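# Move an amber bottle onto the capping machine riser

## Task

Lift one amber bottle from the bench and set it down upright on the pale riser on the capping machine's platform, directly below the capping head, while every other bottle stays standing.

## Robot and tools

Robot: two Piper-type arms, left_arm and right_arm, each with a two-finger parallel gripper. In the scene frame the origin sits on the table top midway between the nominal bases, +z is up, +x points out over the table, and left_arm is on the +y side. Arm names do not match image sides. Calibrated bases: left_arm at (-0.036, +0.299, 0) m, quat_wxyz (+1.000, 0, 0, -0.017); right_arm at (-0.022, -0.288, 0) m, quat_wxyz (+1.000, 0, 0, +0.020). Each base frame has +z up.

Frames: every hand pose, target and wrist-camera pose is given in that arm's own base frame. Fixed cameras and the table use the scene frame. Printed hand positions can be a few centimetres off, more when the arm reaches far. The gripper's fingers point along its +z axis and close along its y axis. end_effector_position is the point between the pads, about 5 mm short of the fingertips.

A row is 16 numbers, always both arms: left_arm x, y, z, qw, qx, qy, qz, opening, then right_arm with the same eight. x, y, z are an absolute position in metres and qw..qz an absolute orientation (w first), both in that arm's base frame, so each half of a row is a pose. Opening is absolute, from -1 (closed) to +1 (fully open, 0.070 m). Closing fully takes about 1 s.

execute_actions(actions, cameras): actions is a list of actions. Each action holds up to 15 rows, one per 1/30 s step; a short action keeps its last row until 15 steps have passed. Any target more than 0.6 m from its gripper's current position, along any gripper axis, makes that action refuse both arms. If the first action is badly formed or fails that check against the latest reported state, the whole call is rejected. An empty list just reports state and images. To keep an arm still, resend exactly the pose and opening from the last result before it stopped moving, and send the same quaternion in every row for a fixed orientation instead of copying a drifted reading.

move(target, speed, blend, opening_speed, blocking, cameras): target is one 16-number row, or a list of up to 15 rows used as waypoints, with no 0.6 m limit. Each gripper runs a straight line from its Hand target to its pose, turning the shorter way. speed is m/s, 0.002 to 2.2, default 0.25 (rotation up to twice that in rad/s), one value or one per waypoint. blend in metres rounds corners at intermediate waypoints; 0 means no rounding. opening_speed is units per second on the -1..+1 scale, at least 0.2. Openings in the first row are sent at once; changed openings in later rows are applied after arrival, once everything has settled. The whole move is capped at 10 s. Paths do not avoid obstacles or the other arm; grippers lag and overshoot more when fast or with the arm nearly straight. Avoid paths that pass near an arm's own base, which can flip its shoulder posture. blocking=false returns after about 0.5 s and lets the move run; a new move takes over from the running one. The result adds a move: line: done (within 3 mm and 2 degrees), off_target, moving, held, fault, plus limits such as paced (pose clipped) or held (steps withheld). Neither done nor off_target tells you about contact.

wait(seconds 0..10, cameras): lets time pass with the last commands held. stop(cameras): brakes a running move. zoom_image(camera, region=[x0, y0, x1, y1]): a closer look at a region, at most 504x504 pixels, of that camera's latest image. read_manual(section): licence texts only. finished_scene(scene): ends the current scene, given by its number; it cannot be undone.

Cameras: cam_head_left, cam_head_right, cam_high, cam_low (all 504x504), and cam_left_wrist, cam_right_wrist (672x504). cameras=[] returns none; omitted or ["all"] returns all; an unknown name voids the call.

Result lines: end_effector_position and end_effector_quat_wxyz per arm; Hand target, the point the arm is actually driven toward, often short of what was asked, so send the rest next time; Tool commands, the current opening commands; grip_measured, the measured opening on the command scale; Joint positions, whose last value per arm is the opening in metres; Joint torques, total drive torque per joint, noisy and offset, positive toward larger joint values; MOTOR HOT, TORQUE FAULT, OVER-TEMPERATURE FAULT.

Control behaviour: each step the commanded orientation is clipped to within 32 degrees of the measured one, and position is favoured over orientation when both cannot be met. Joints move at most 3 rad/s. The clearance check blocks commands that bring one arm too close to the other, except finger to finger, and is not perfect. The simulation keeps running while you think; the robot holds its last command unless a move is running.

Gripping: once the pads touch, command an opening below that moment's grip_measured; about 0.05 lower gives full force (about 20 N per pad). Closing fast can squeeze too hard.

Avoid: contact torque hitting a joint's limit (waist, shoulder, elbow 21.3 N m; forearm roll, wrist pitch, wrist roll 7.44 N m, and those three motors give only about 4 N m, including load weight), which stops that arm for 10 s. Avoid holding loads or stretched poses too long or pushing toward unreachable poses, since motors heat and at 80 °C the arm goes limp. Avoid collisions or squeezes between the arms, fast impacts, pressing far past a contact, releasing a bottle while it moves, and knocking any object off the table. Bottles may occasionally be nudged by outside pushes.

Each tool is called after "Emit:" as name([rows], argument=value, ...), one row to a line, values as JSON.

## Session

Emit:
execute_actions(actions=[])

Scene clock: 0.00 s.
left_arm: end_effector_position=(+0.4336, +0.1940, +0.3473) grip_measured=+0.99 end_effector_quat_wxyz=(+0.494, -0.546, +0.676, +0.006) | right_arm: end_effector_position=(+0.3812, -0.1393, +0.3621) grip_measured=+0.99 end_effector_quat_wxyz=(+0.529, -0.128, +0.826, -0.148)
Joint positions: left_arm=[0.247 1.614 -1.669 0.541 0.801 -1.302 0.07] | right_arm=[-0.57 1.312 -1.314 0.705 0.664 -1.207 0.07]
Joint torques (N m): no reading
Hand target: left_arm +0.4336, +0.1940, +0.3473; +0.494, -0.546, +0.676, +0.006 | right_arm +0.3812, -0.1393, +0.3621; +0.529, -0.128, +0.826, -0.148
Tool commands: left_gripper/opening=+1.0 right_gripper/opening=+1.0

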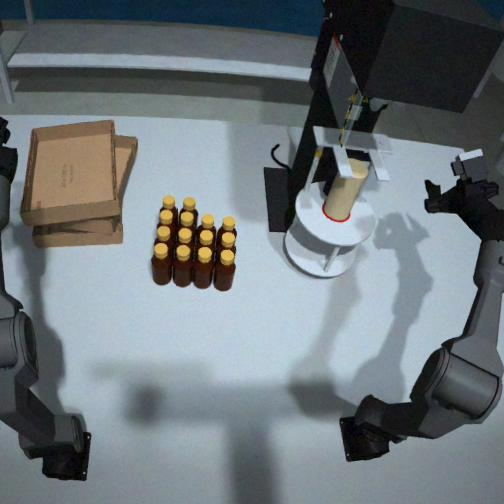

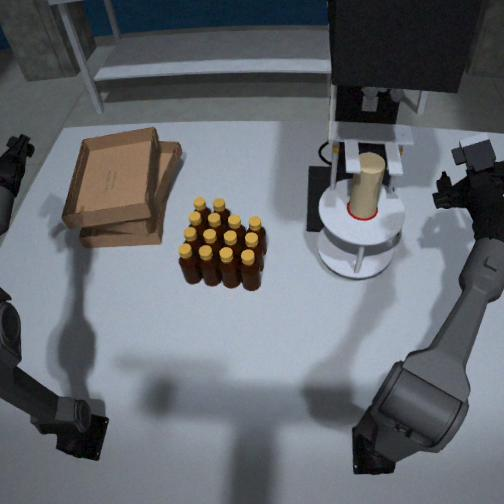

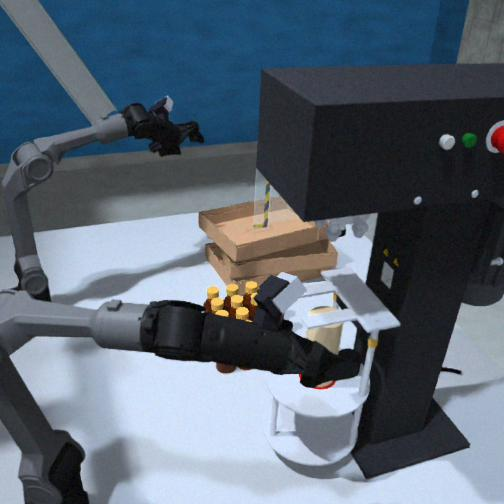

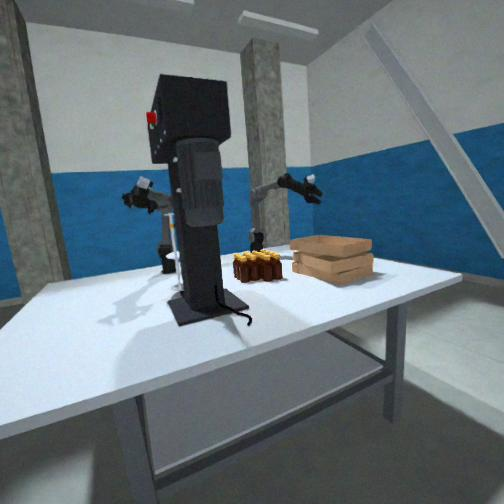

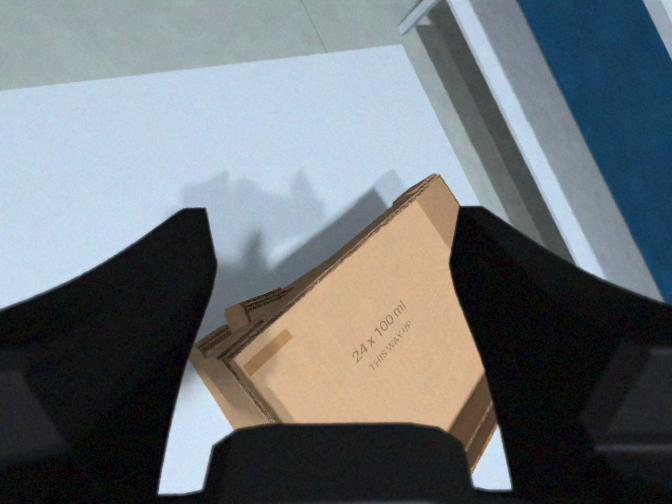

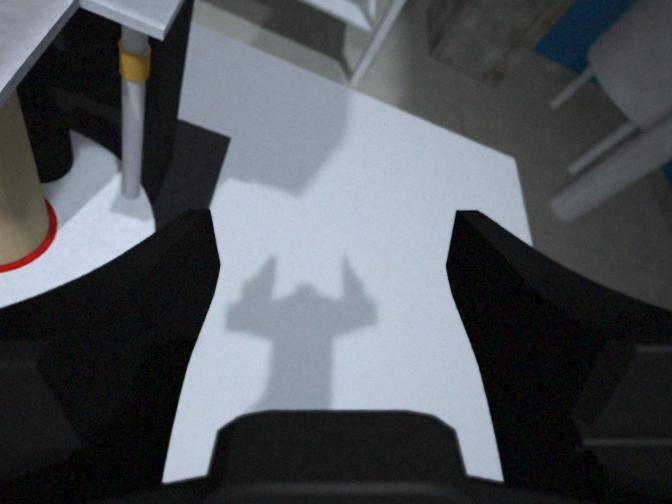

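Emit:
move([
  [0.4336,0.194,0.3473,0.494,-0.546,0.676,0.006,1,0.28,-0.12,0.34,0.529,-0.128,0.826,-0.148,1],
  [0.4336,0.194,0.3473,0.494,-0.546,0.676,0.006,1,0.3,0,0.29,0.2588,0,0.9659,0,1],
  [0.4336,0.194,0.3473,0.494,-0.546,0.676,0.006,1,0.33,0.19,0.25,0.25,-0.25,0.933,0.067,1],
  [0.4336,0.194,0.3473,0.494,-0.546,0.676,0.006,1,0.34,0.196,0.25,0.588,-0.2053,0.7663,0.1576,0.08],
], speed=0.35)

Emit:
zoom_image(camera="cam_right_wrist", region=[120, 100, 520, 400])

Scene clock: 25.33 s.
left_arm: end_effector_position=(+0.4337, +0.1939, +0.3472) grip_measured=+0.99 end_effector_quat_wxyz=(+0.494, -0.546, +0.676, +0.006) | right_arm: end_effector_position=(+0.3399, +0.1962, +0.2501) grip_measured=+0.08 end_effector_quat_wxyz=(+0.588, -0.205, +0.766, +0.158)
Joint positions: left_arm=[0.247 1.614 -1.669 0.54 0.801 -1.301 0.07] | right_arm=[0.523 1.241 -0.679 -0.006 -0.214 0.006 0.038]
Joint torques (N m): left_arm=[0.36 -6.96 -8.12 0.13 -0.53 0.05] | right_arm=[0.79 -1.91 -5.17 -0.04 -1.05 0.01]
Hand target: left_arm +0.4336, +0.1940, +0.3473; +0.494, -0.546, +0.676, +0.006 | right_arm +0.3400, +0.1960, +0.2500; +0.588, -0.205, +0.766, +0.158
Off the commanded pose: left_arm 0.000 m, 0 deg | right_arm 0.000 m, 0 deg.
move: done

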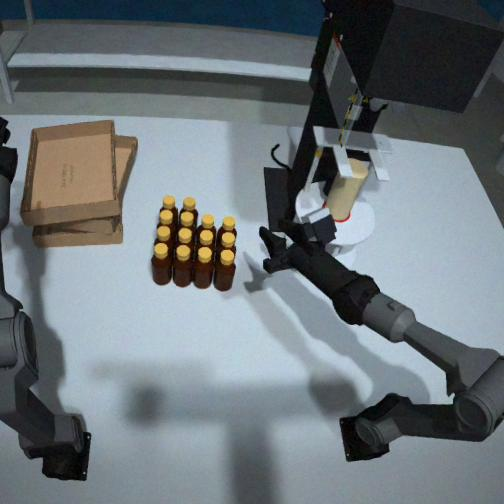

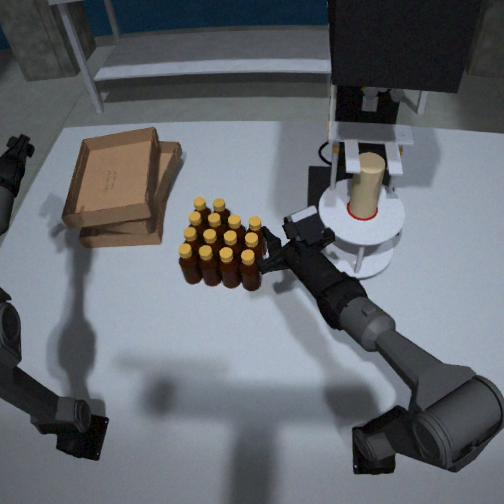

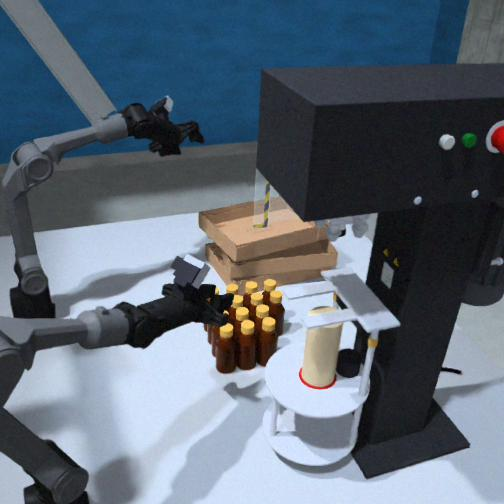

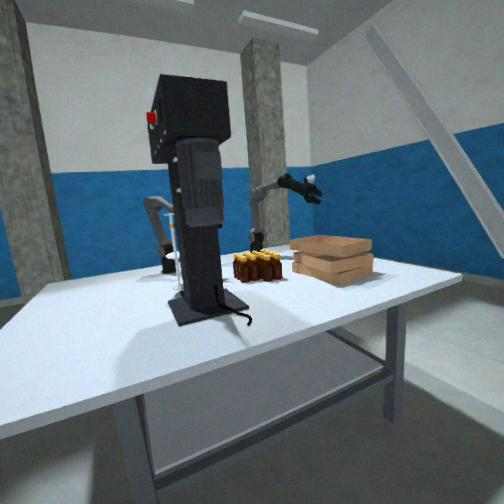

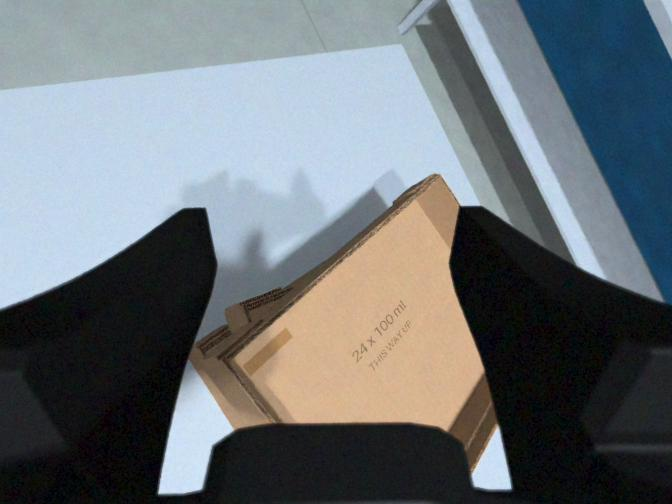

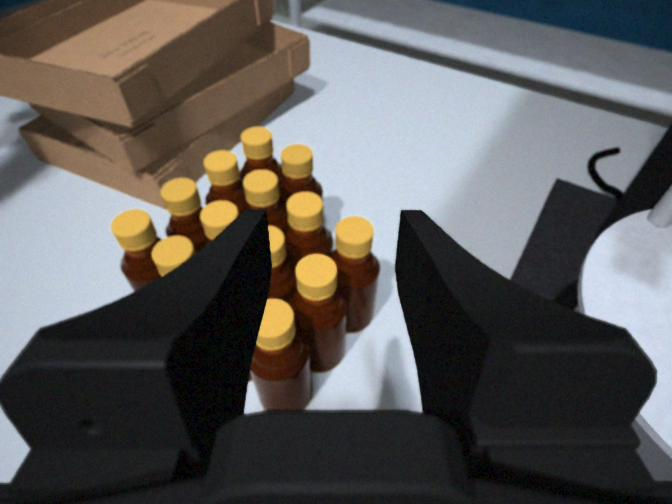

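Scaled by 1.260.

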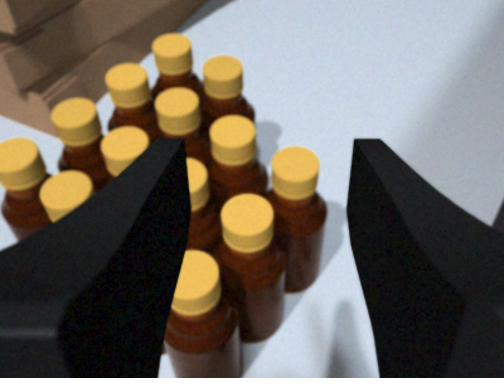

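Emit:
move([
  [0.4336,0.194,0.3473,0.494,-0.546,0.676,0.006,1,0.324,0.2255,0.124,0.5809,-0.2372,0.7571,0.182,0.08],
  [0.4336,0.194,0.3473,0.494,-0.546,0.676,0.006,1,0.354,0.2465,0.114,0.5809,-0.2372,0.7571,0.182,0.08],
], speed=[0.2,0.08], cameras=["cam_right_wrist","cam_head_right"])

Scene clock: 47.77 s.
left_arm: end_effector_position=(+0.4337, +0.1939, +0.3472) grip_measured=+0.99 end_effector_quat_wxyz=(+0.494, -0.546, +0.676, +0.006) | right_arm: end_effector_position=(+0.3544, +0.2468, +0.1141) grip_measured=+0.08 end_effector_quat_wxyz=(+0.581, -0.237, +0.757, +0.182)
Joint positions: left_arm=[0.247 1.614 -1.669 0.54 0.801 -1.301 0.07] | right_arm=[0.609 1.776 -0.537 0.002 -0.891 -0.001 0.038]
Joint torques (N m): left_arm=[0.3 -6.85 -7.9 0.23 -0.57 0.03] | right_arm=[1.15 -4.87 -2.34 -0.04 -1.08 -0.17]
Hand target: left_arm +0.4336, +0.1940, +0.3473; +0.494, -0.546, +0.676, +0.006 | right_arm +0.3540, +0.2465, +0.1140; +0.581, -0.237, +0.757, +0.182
Off the commanded pose: left_arm 0.000 m, 0 deg | right_arm 0.000 m, 0 deg.
move: done
Images, in order (width x height): cam_head_right 504x504, cam_right_wrist 672x504.

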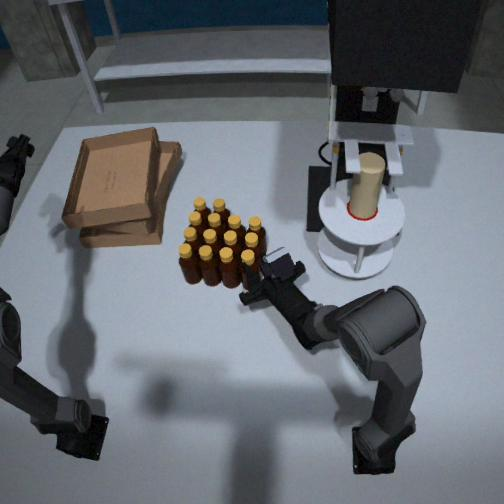

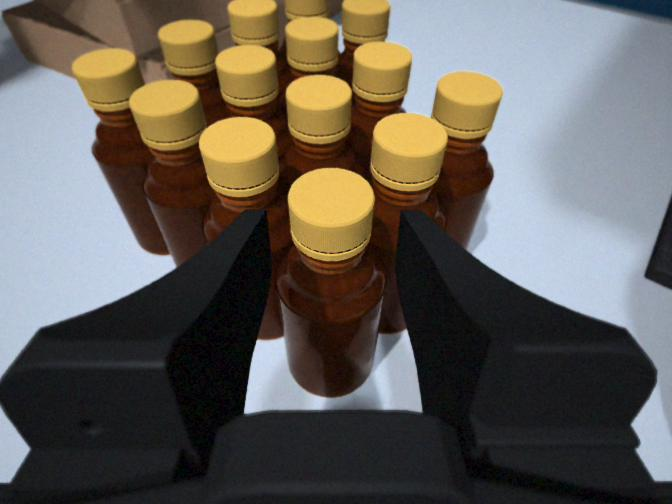

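Emit:
move([
  [0.4336,0.194,0.3473,0.494,-0.546,0.676,0.006,1,0.3755,0.261,0.107,0.5809,-0.2372,0.7571,0.182,0.08],
  [0.4336,0.194,0.3473,0.494,-0.546,0.676,0.006,1,0.3755,0.261,0.107,0.5809,-0.2372,0.7571,0.182,-0.27],
], speed=[0.06,0.05], opening_speed=0.6, cameras=["cam_right_wrist"])

Emit:
move([
  [0.4336,0.194,0.3473,0.494,-0.546,0.676,0.006,1,0.3755,0.261,0.145,0.5809,-0.2372,0.7571,0.182,-0.27],
  [0.4336,0.194,0.3473,0.494,-0.546,0.676,0.006,1,0.42,0.18,0.145,0.5966,-0.1582,0.7775,0.1214,-0.27],
  [0.4336,0.194,0.3473,0.494,-0.546,0.676,0.006,1,0.42,0.18,0.1083,0.5966,-0.1582,0.7775,0.1214,-0.27],
], speed=[0.1,0.15,0.06])

Scene clock: 57.63 s.
left_arm: end_effector_position=(+0.4337, +0.1939, +0.3472) grip_measured=+0.99 end_effector_quat_wxyz=(+0.494, -0.546, +0.676, +0.006) | right_arm: end_effector_position=(+0.3754, +0.2613, +0.1068) grip_measured=-0.19 end_effector_quat_wxyz=(+0.581, -0.238, +0.757, +0.182)
Joint positions: left_arm=[0.247 1.614 -1.669 0.54 0.801 -1.301 0.07] | right_arm=[0.608 1.861 -0.637 0 -0.874 -0.001 0.028]
Joint torques (N m): left_arm=[0.28 -6.86 -7.84 0.23 -0.57 -0.01] | right_arm=[-0.91 -6.5 -2.56 0.19 -1.3 -0.14]
Hand target: left_arm +0.4336, +0.1940, +0.3473; +0.494, -0.546, +0.676, +0.006 | right_arm +0.3755, +0.2610, +0.1070; +0.581, -0.237, +0.757, +0.182
Off the commanded pose: left_arm 0.000 m, 0 deg | right_arm 0.000 m, 0 deg.
move: done

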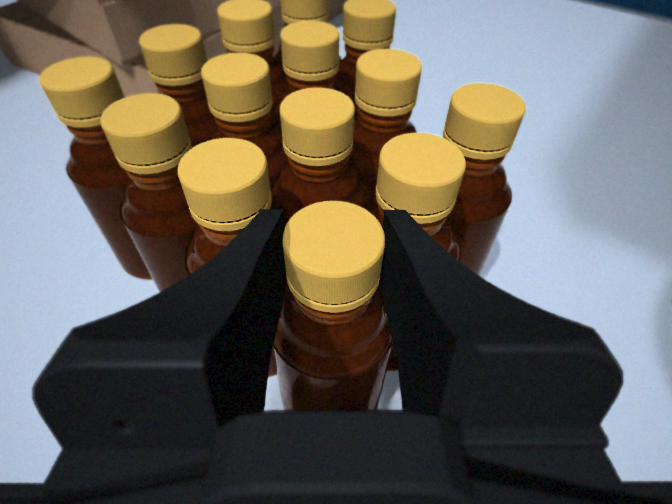

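Scene clock: 59.70 s.
left_arm: end_effector_position=(+0.4337, +0.1939, +0.3472) grip_measured=+0.99 end_effector_quat_wxyz=(+0.494, -0.546, +0.676, +0.006) | right_arm: end_effector_position=(+0.4204, +0.1798, +0.1090) grip_measured=-0.19 end_effector_quat_wxyz=(+0.598, -0.158, +0.776, +0.121)
Joint positions: left_arm=[0.247 1.614 -1.669 0.54 0.801 -1.301 0.07] | right_arm=[0.407 1.855 -0.637 0.009 -0.872 -0.004 0.028]
Joint torques (N m): left_arm=[0.23 -6.74 -7.68 0.28 -0.57 -0.05] | right_arm=[1.13 -4.96 -3.12 -0.19 -0.78 0.06]
Hand target: left_arm +0.4336, +0.1940, +0.3473; +0.494, -0.546, +0.676, +0.006 | right_arm +0.4200, +0.1800, +0.1083; +0.597, -0.158, +0.777, +0.121
Off the commanded pose: left_arm 0.000 m, 0 deg | right_arm 0.001 m, 0 deg.
move: done

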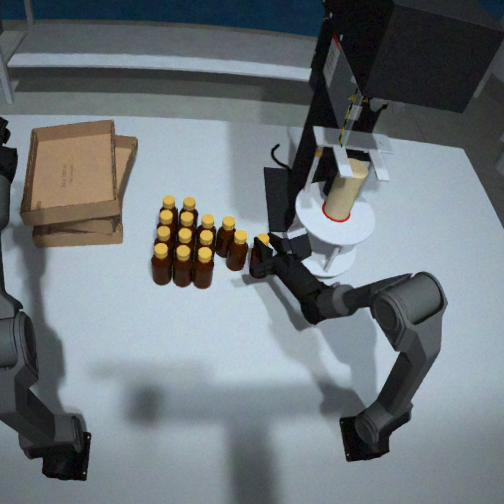

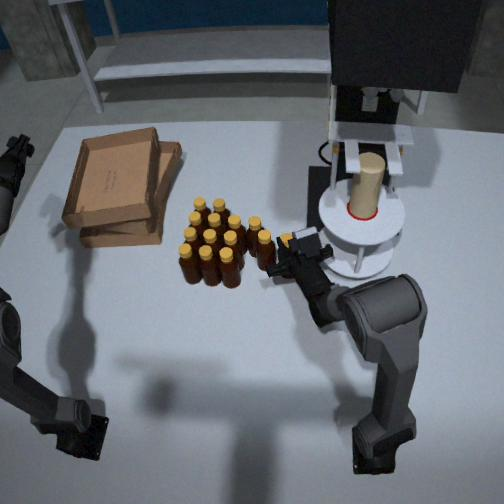

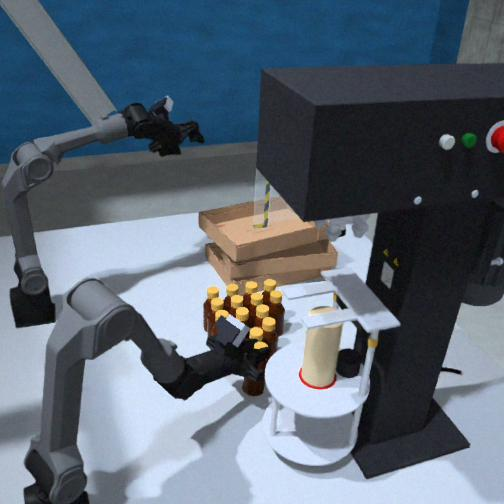

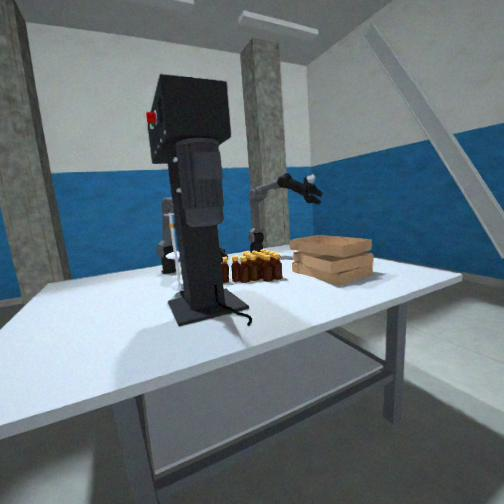

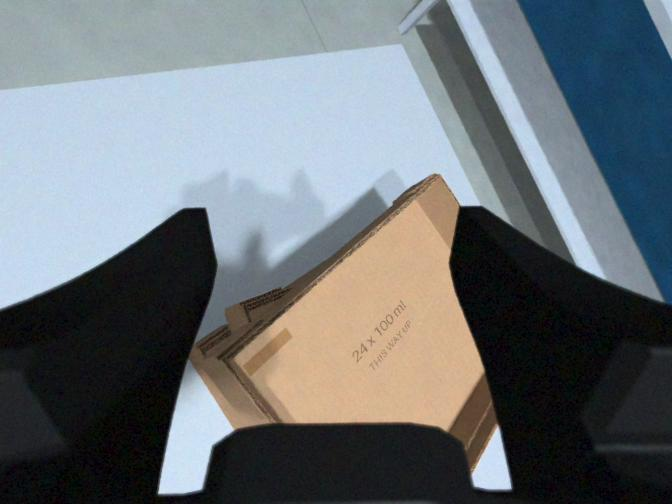

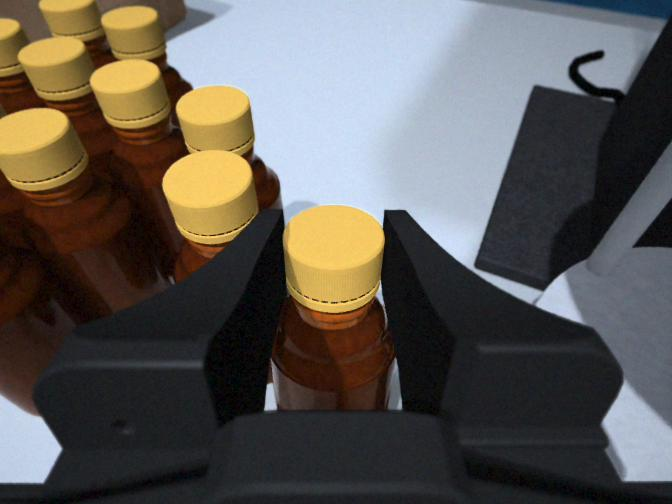

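Emit:
move([
  [0.4336,0.194,0.3473,0.494,-0.546,0.676,0.006,1,0.418,0.176,0.125,0.5966,-0.1582,0.7775,0.1214,-0.27],
  [0.4336,0.194,0.3473,0.494,-0.546,0.676,0.006,1,0.40,0.15,0.125,0.599,-0.1419,0.7806,0.1089,-0.27],
  [0.4336,0.194,0.3473,0.494,-0.546,0.676,0.006,1,0.40,0.15,0.1083,0.599,-0.1419,0.7806,0.1089,-0.27],
], speed=[0.06,0.08,0.04], cameras=["cam_right_wrist","cam_high","cam_head_right"])

Emit:
zoom_image(camera="cam_head_right", region=[160, 180, 420, 320])

Scene clock: 86.17 s.
left_arm: end_effector_position=(+0.4337, +0.1939, +0.3472) grip_measured=+0.99 end_effector_quat_wxyz=(+0.494, -0.546, +0.676, +0.006) | right_arm: end_effector_position=(+0.4003, +0.1498, +0.1088) grip_measured=-0.19 end_effector_quat_wxyz=(+0.600, -0.141, +0.780, +0.109)
Joint positions: left_arm=[0.247 1.614 -1.669 0.54 0.801 -1.301 0.07] | right_arm=[0.357 1.79 -0.514 -0.002 -0.93 0.001 0.028]
Joint torques (N m): left_arm=[0.09 -6.75 -7.6 0.28 -0.63 -0.08] | right_arm=[1 -5.04 -3.18 -0.15 -1.18 -0.21]
Hand target: left_arm +0.4336, +0.1940, +0.3473; +0.494, -0.546, +0.676, +0.006 | right_arm +0.4000, +0.1500, +0.1083; +0.599, -0.142, +0.781, +0.109
Off the commanded pose: left_arm 0.000 m, 0 deg | right_arm 0.001 m, 0 deg.
move: done
Images, in order (width x height): cam_head_right 504x504, cam_high 504x504, cam_right_wrist 672x504.

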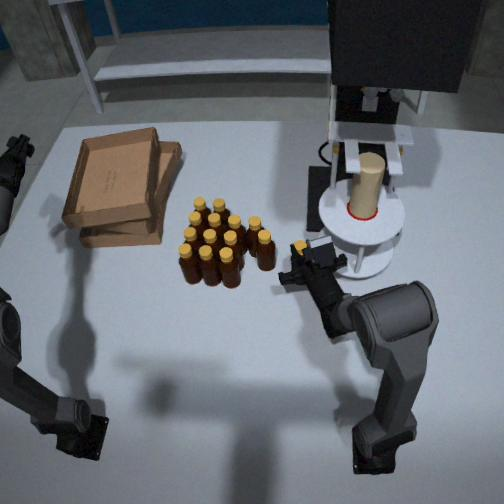

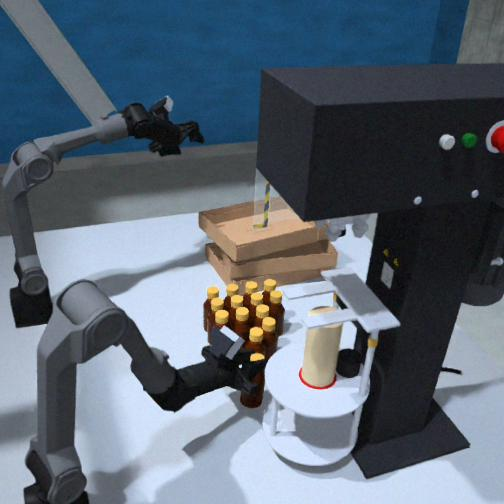

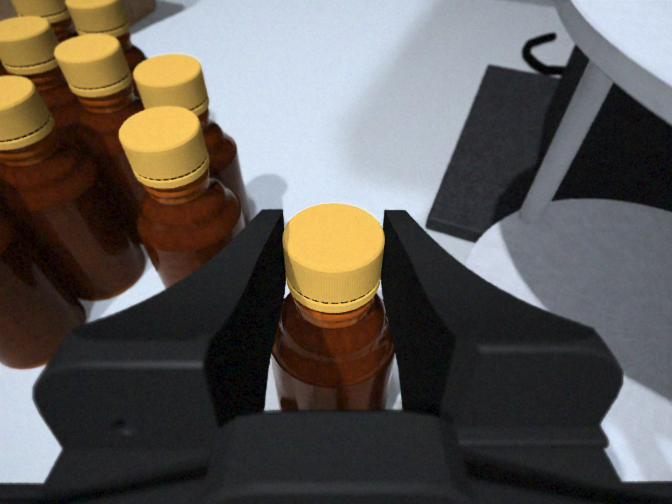

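Scaled by 1.938.

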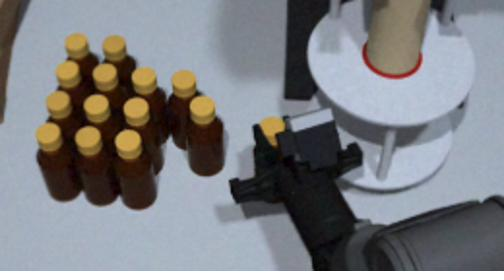

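Emit:
move([
  [0.4336,0.194,0.3473,0.494,-0.546,0.676,0.006,1,0.40,0.15,0.107,0.599,-0.1419,0.7806,0.1089,-0.27],
  [0.4336,0.194,0.3473,0.494,-0.546,0.676,0.006,1,0.40,0.15,0.107,0.599,-0.1419,0.7806,0.1089,0.15],
  [0.4336,0.194,0.3473,0.494,-0.546,0.676,0.006,1,0.342,0.1285,0.124,0.599,-0.1419,0.7806,0.1089,0.9],
  [0.4336,0.194,0.3473,0.494,-0.546,0.676,0.006,1,0.342,0.1285,0.078,0.599,-0.1419,0.7806,0.1089,0.9],
], speed=[0.02,0.05,0.12,0.15], opening_speed=0.8, cameras=["cam_right_wrist","cam_high"])

Scene clock: 98.13 s.
left_arm: end_effector_position=(+0.4337, +0.1939, +0.3472) grip_measured=+0.99 end_effector_quat_wxyz=(+0.494, -0.546, +0.676, +0.006) | right_arm: end_effector_position=(+0.3416, +0.1282, +0.0775) grip_measured=+0.90 end_effector_quat_wxyz=(+0.593, -0.142, +0.785, +0.108)
Joint positions: left_arm=[0.247 1.614 -1.669 0.54 0.801 -1.301 0.07] | right_arm=[0.358 1.828 -0.252 -0.001 -1.212 0.001 0.066]
Joint torques (N m): left_arm=[-0.09 -6.79 -7.4 0.26 -0.68 -0.09] | right_arm=[1.04 -4.54 -3.32 0.05 -1.23 -0.14]
Hand target: left_arm +0.4336, +0.1940, +0.3473; +0.494, -0.546, +0.676, +0.006 | right_arm +0.3421, +0.1285, +0.0783; +0.594, -0.143, +0.784, +0.108
Off the commanded pose: left_arm 0.000 m, 0 deg | right_arm 0.001 m, 1 deg.
joint sent to its limit (right arm) — joint 5 (wrist pitch), lower limit. The joint targets still meet the commanded pose.
move: done
Images, in order (width x height): cam_high 504x504, cam_right_wrist 672x504.

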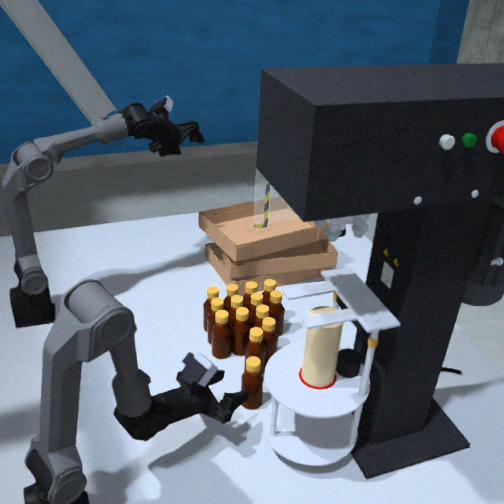

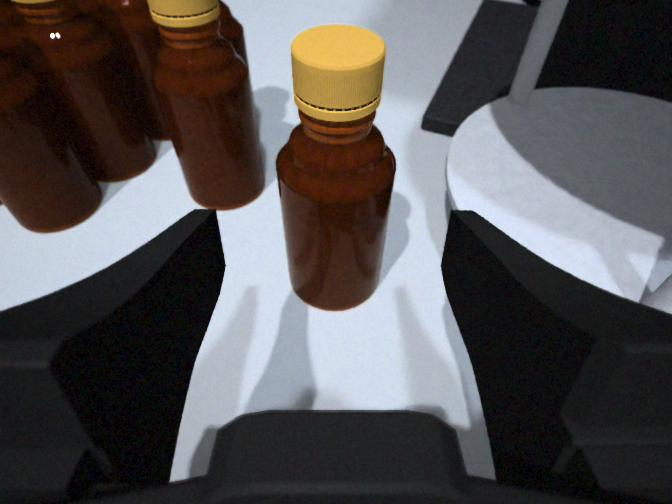

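Emit:
move([
  [0.4336,0.194,0.3473,0.494,-0.546,0.676,0.006,1,0.4012,0.1503,0.062,0.599,-0.1419,0.7806,0.1089,0.9],
  [0.4336,0.194,0.3473,0.494,-0.546,0.676,0.006,1,0.4012,0.1503,0.062,0.599,-0.1419,0.7806,0.1089,0.2],
], speed=[0.1,0.05], opening_speed=0.8, cameras=["cam_right_wrist","cam_high"])

Emit:
move([
  [0.4336,0.194,0.3473,0.494,-0.546,0.676,0.006,1,0.4012,0.1503,0.17,0.599,-0.1419,0.7806,0.1089,0.2],
  [0.4336,0.194,0.3473,0.494,-0.546,0.676,0.006,1,0.34,0.1,0.3,0.6044,-0.083,0.7877,0.0637,0.2],
  [0.4336,0.194,0.3473,0.494,-0.546,0.676,0.006,1,0.34,0.02,0.386,0.6088,0,0.7934,0,0.2],
], speed=[0.1,0.2,0.15], blend=[0.04,0.04,0])

Emit:
zoom_image(camera="cam_right_wrist", region=[130, 0, 560, 330])

Emit:
zoom_image(camera="cam_high", region=[200, 150, 440, 390])

Emit:
zoom_image(camera="cam_head_left", region=[260, 80, 460, 280])

Scene clock: 116.33 s.
left_arm: end_effector_position=(+0.4337, +0.1939, +0.3472) grip_measured=+0.99 end_effector_quat_wxyz=(+0.494, -0.546, +0.676, +0.006) | right_arm: end_effector_position=(+0.4012, +0.1503, +0.0620) grip_measured=+0.27 end_effector_quat_wxyz=(+0.599, -0.142, +0.780, +0.109)
Joint positions: left_arm=[0.247 1.614 -1.669 0.54 0.801 -1.301 0.07] | right_arm=[0.357 2.001 -0.502 -0.002 -1.151 0.001 0.045]
Joint torques (N m): left_arm=[-0.03 -6.79 -7.22 0.24 -0.7 -0.07] | right_arm=[0.45 -5.11 -1.97 -0.38 -1.16 0.02]
Hand target: left_arm +0.4336, +0.1940, +0.3473; +0.494, -0.546, +0.676, +0.006 | right_arm +0.4012, +0.1503, +0.0620; +0.599, -0.142, +0.781, +0.109
Off the commanded pose: left_arm 0.000 m, 0 deg | right_arm 0.000 m, 0 deg.
move: done
Images, in order (width x height): cam_high 504x504, cam_right_wrist 672x504.

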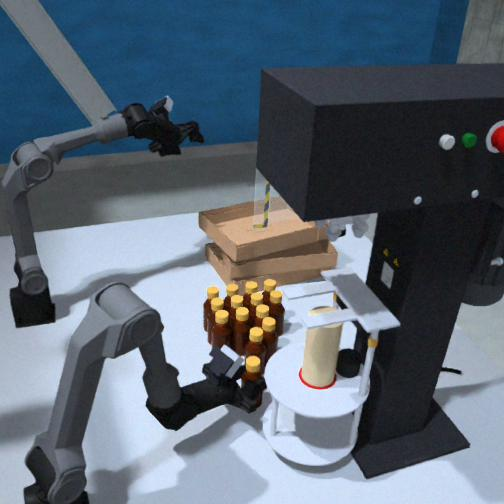

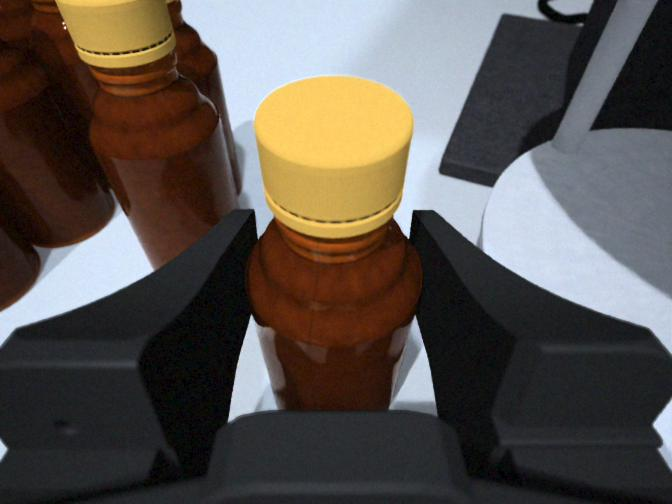

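Scene clock: 119.70 s.
left_arm: end_effector_position=(+0.4337, +0.1939, +0.3472) grip_measured=+0.99 end_effector_quat_wxyz=(+0.494, -0.546, +0.676, +0.006) | right_arm: end_effector_position=(+0.3399, +0.0199, +0.3865) grip_measured=+0.27 end_effector_quat_wxyz=(+0.609, +0.000, +0.793, +0.000)
Joint positions: left_arm=[0.247 1.614 -1.669 0.54 0.801 -1.301 0.07] | right_arm=[0.158 1.011 -1.081 -0.36 0.445 0.369 0.045]
Joint torques (N m): left_arm=[-0.04 -6.64 -7.27 0.24 -0.68 -0.05] | right_arm=[0.52 -0.85 -6.17 -0.23 -1.45 -0.23]
Hand target: left_arm +0.4336, +0.1940, +0.3473; +0.494, -0.546, +0.676, +0.006 | right_arm +0.3400, +0.0200, +0.3860; +0.609, +0.000, +0.793, +0.000
Off the commanded pose: left_arm 0.000 m, 0 deg | right_arm 0.001 m, 0 deg.
move: done

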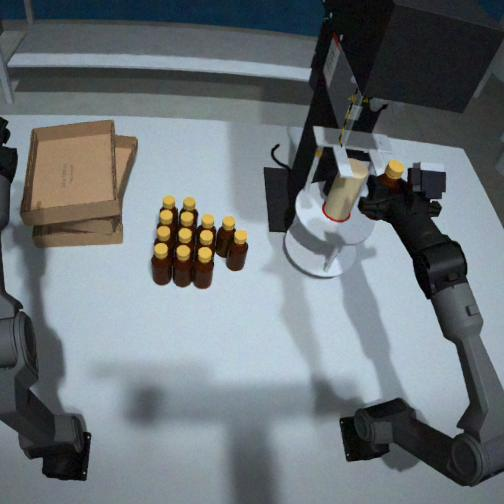

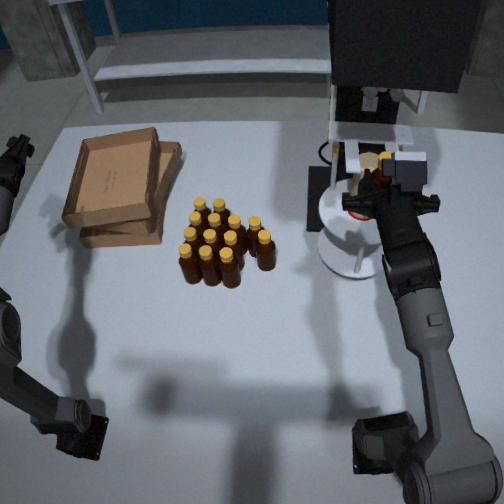

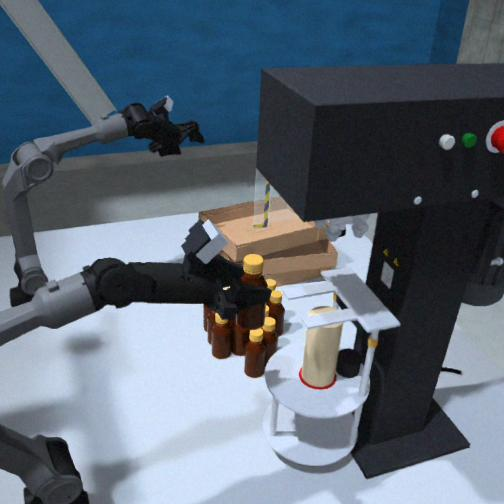

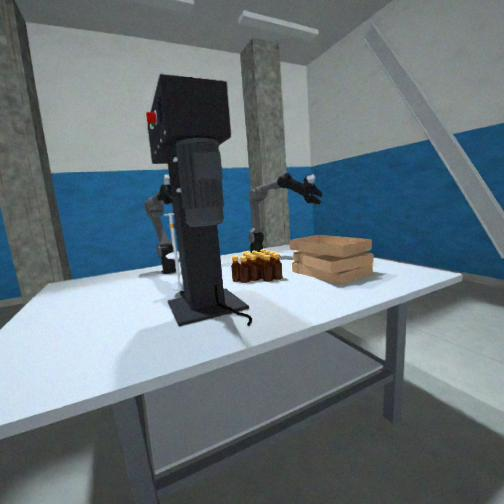

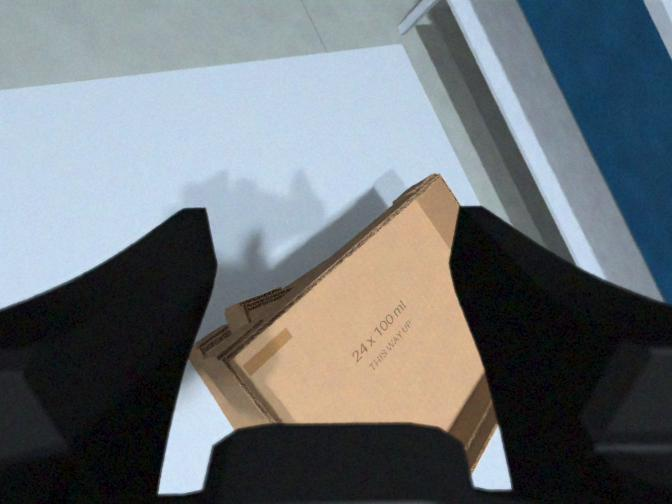

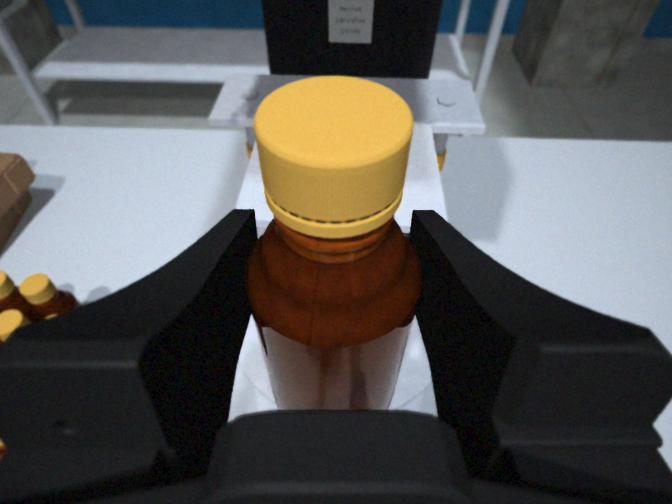

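Scaled by 1.172.

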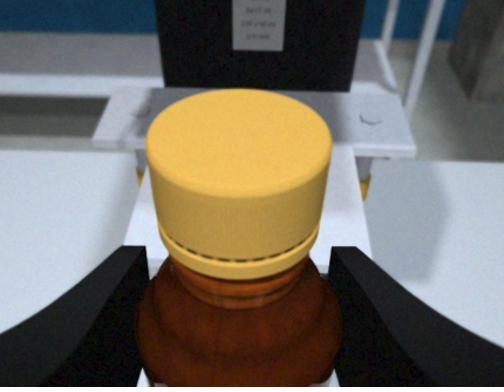

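Scaled by 2.100.

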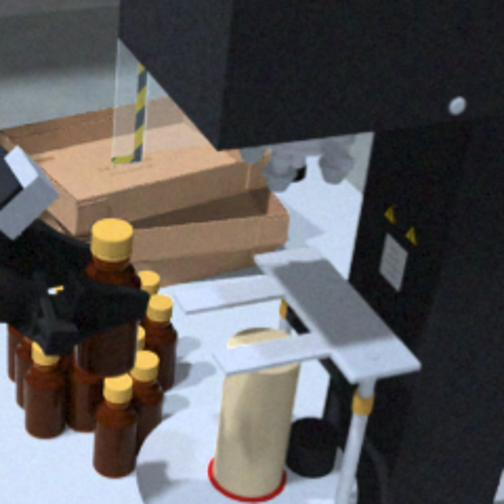

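Scaled by 2.520.

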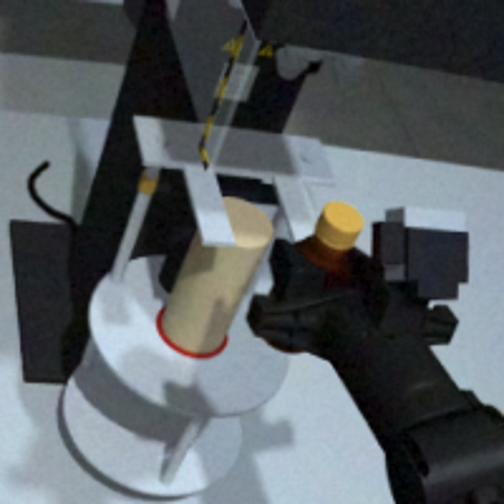

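Emit:
move([
  [0.4336,0.194,0.3473,0.494,-0.546,0.676,0.006,1,0.36,0.0186,0.383,0.6087,0.0138,0.7933,-0.0106,0.2],
  [0.4336,0.194,0.3473,0.494,-0.546,0.676,0.006,1,0.41,0.0168,0.381,0.6087,0.0138,0.7933,-0.0106,0.2],
], speed=[0.1,0.06], cameras=["cam_right_wrist","cam_high","cam_head_left"])

Emit:
zoom_image(camera="cam_high", region=[200, 150, 440, 390])

Emit:
zoom_image(camera="cam_right_wrist", region=[200, 160, 460, 430])

Emit:
zoom_image(camera="cam_head_left", region=[260, 80, 460, 280])

Scene clock: 139.33 s.
left_arm: end_effector_position=(+0.4337, +0.1939, +0.3472) grip_measured=+0.99 end_effector_quat_wxyz=(+0.494, -0.546, +0.676, +0.006) | right_arm: end_effector_position=(+0.4104, +0.0170, +0.3808) grip_measured=+0.27 end_effector_quat_wxyz=(+0.608, +0.014, +0.793, -0.010)
Joint positions: left_arm=[0.247 1.614 -1.669 0.54 0.801 -1.301 0.07] | right_arm=[0.124 1.254 -1.218 -0.458 0.351 0.474 0.045]
Joint torques (N m): left_arm=[-0.04 -6.57 -7.08 0.22 -0.73 -0.09] | right_arm=[-0.15 -4.36 -6.47 -0.32 -1.41 -0.08]
Hand target: left_arm +0.4336, +0.1940, +0.3473; +0.494, -0.546, +0.676, +0.006 | right_arm +0.4100, +0.0168, +0.3810; +0.609, +0.014, +0.793, -0.011
Off the commanded pose: left_arm 0.000 m, 0 deg | right_arm 0.001 m, 0 deg.
move: done
Images, in order (width x height): cam_head_left 504x504, cam_high 504x504, cam_right_wrist 672x504.

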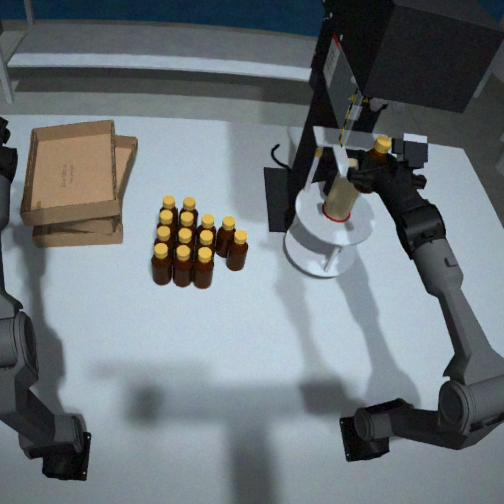

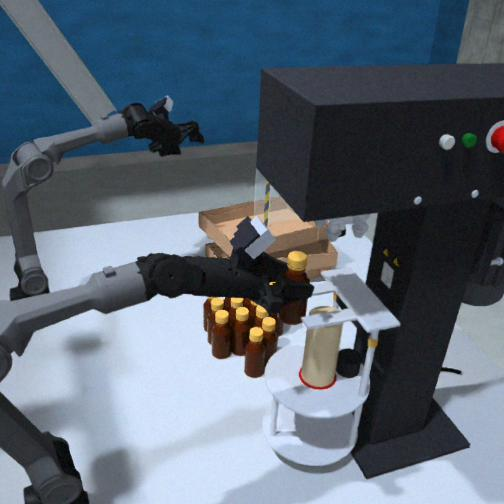

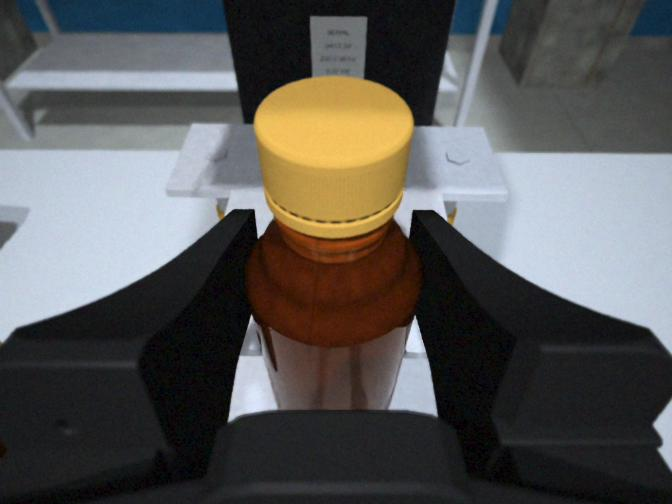

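Scaled by 2.100.

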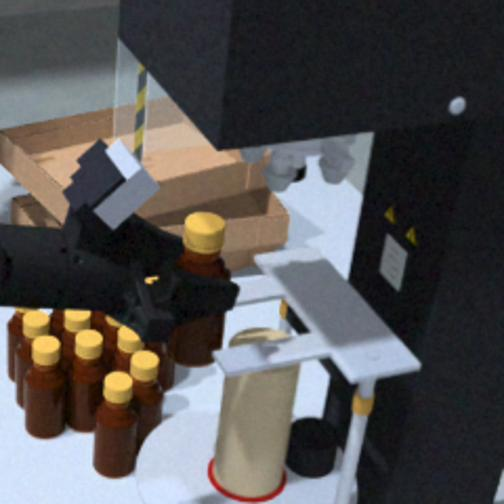

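Scaled by 1.867.

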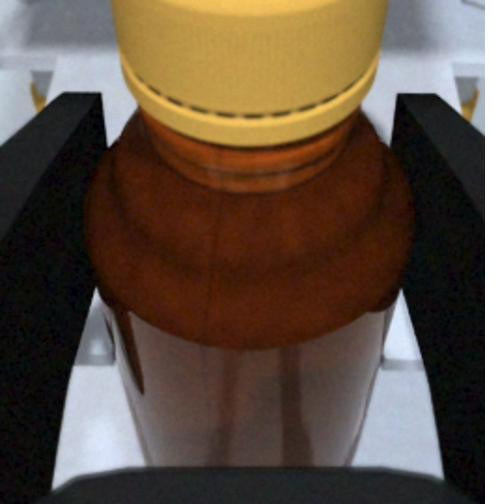

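Scaled by 2.520.

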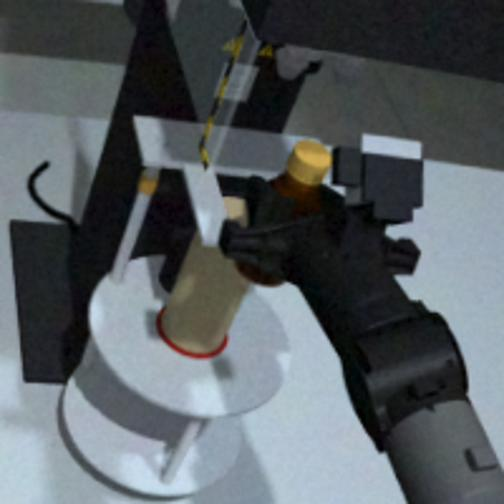

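Emit:
move(target=[0.4336,0.194,0.3473,0.494,-0.546,0.676,0.006,1,0.452,0.0152,0.379,0.6087,0.0138,0.7933,-0.0106,0.2], speed=0.06, cameras=["cam_right_wrist","cam_high"])

Emit:
zoom_image(camera="cam_high", region=[200, 150, 440, 390])

Emit:
zoom_image(camera="cam_right_wrist", region=[200, 160, 460, 430])

Scene clock: 149.93 s.
left_arm: end_effector_position=(+0.4337, +0.1939, +0.3472) grip_measured=+0.99 end_effector_quat_wxyz=(+0.494, -0.546, +0.676, +0.006) | right_arm: end_effector_position=(+0.4524, +0.0152, +0.3786) grip_measured=+0.27 end_effector_quat_wxyz=(+0.608, +0.014, +0.794, -0.011)
Joint positions: left_arm=[0.247 1.614 -1.669 0.54 0.801 -1.301 0.07] | right_arm=[0.095 1.398 -1.336 -0.414 0.316 0.43 0.045]
Joint torques (N m): left_arm=[-0.27 -6.58 -7.05 0.22 -0.72 -0.06] | right_arm=[-0.18 -5.39 -6.37 -0.3 -1.52 -0.1]
Hand target: left_arm +0.4336, +0.1940, +0.3473; +0.494, -0.546, +0.676, +0.006 | right_arm +0.4520, +0.0152, +0.3790; +0.609, +0.014, +0.793, -0.011
Off the commanded pose: left_arm 0.000 m, 0 deg | right_arm 0.001 m, 0 deg.
move: done
Images, in order (width x height): cam_high 504x504, cam_right_wrist 672x504.

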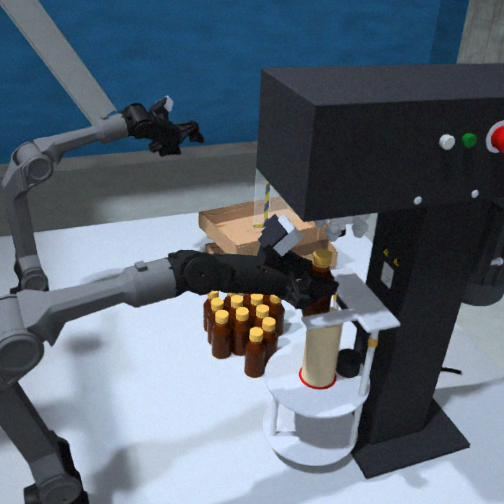

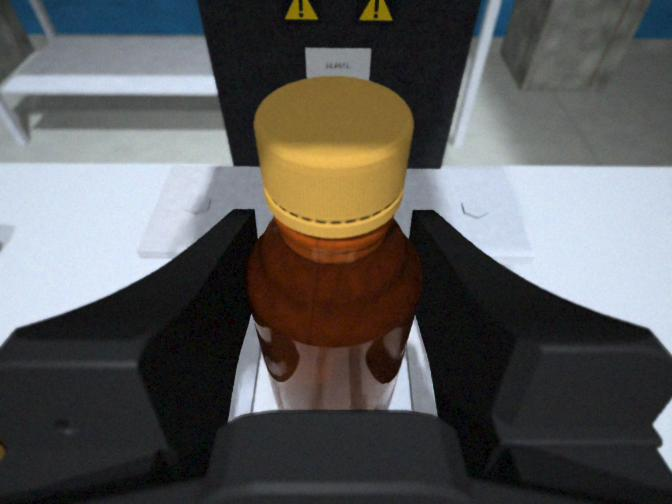

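Scaled by 2.100.

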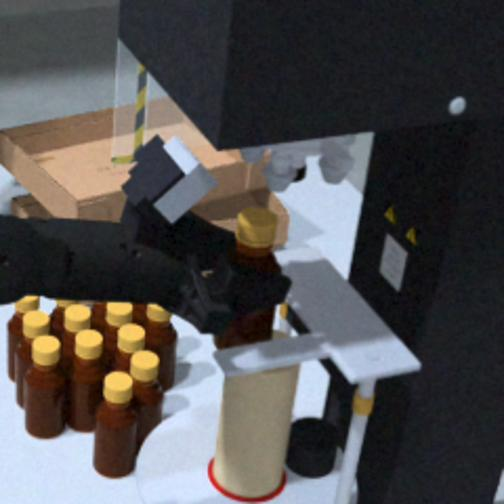

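Scaled by 1.867.

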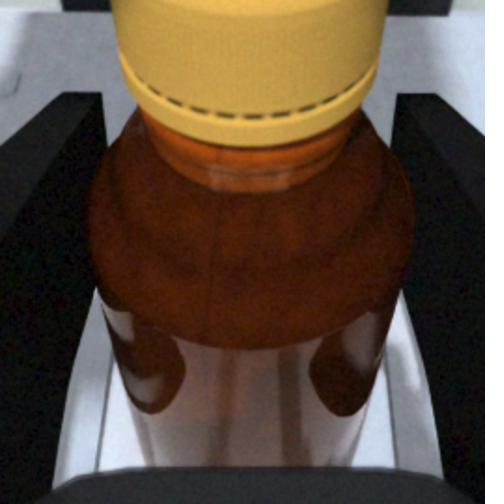

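Emit:
zoom_image(camera="cam_right_wrist", region=[220, 290, 450, 420])

Emit:
zoom_image(camera="cam_high", region=[270, 240, 410, 400])

Emit:
zoom_image(camera="cam_head_right", region=[300, 100, 460, 280])

Emit:
zoom_image(camera="cam_head_left", region=[260, 80, 460, 280])

Scaled by 2.191.

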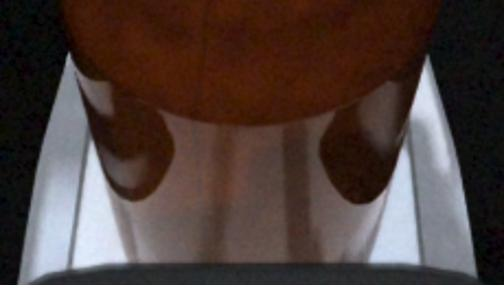

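Scaled by 3.150.

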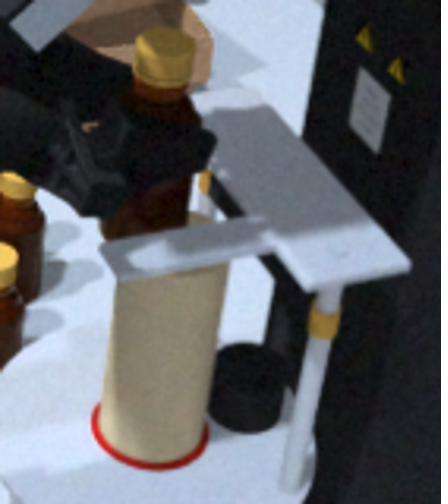

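This scene's latest camera images include none from cam_head_right. They are from: cam_high, cam_right_wrist. cam_head_right's image comes with the result of a call that names it in "cameras".

This scene's latest camera images include none from cam_head_left. They are from: cam_high, cam_right_wrist. cam_head_left's image comes with the result of a call that names it in "cameras".


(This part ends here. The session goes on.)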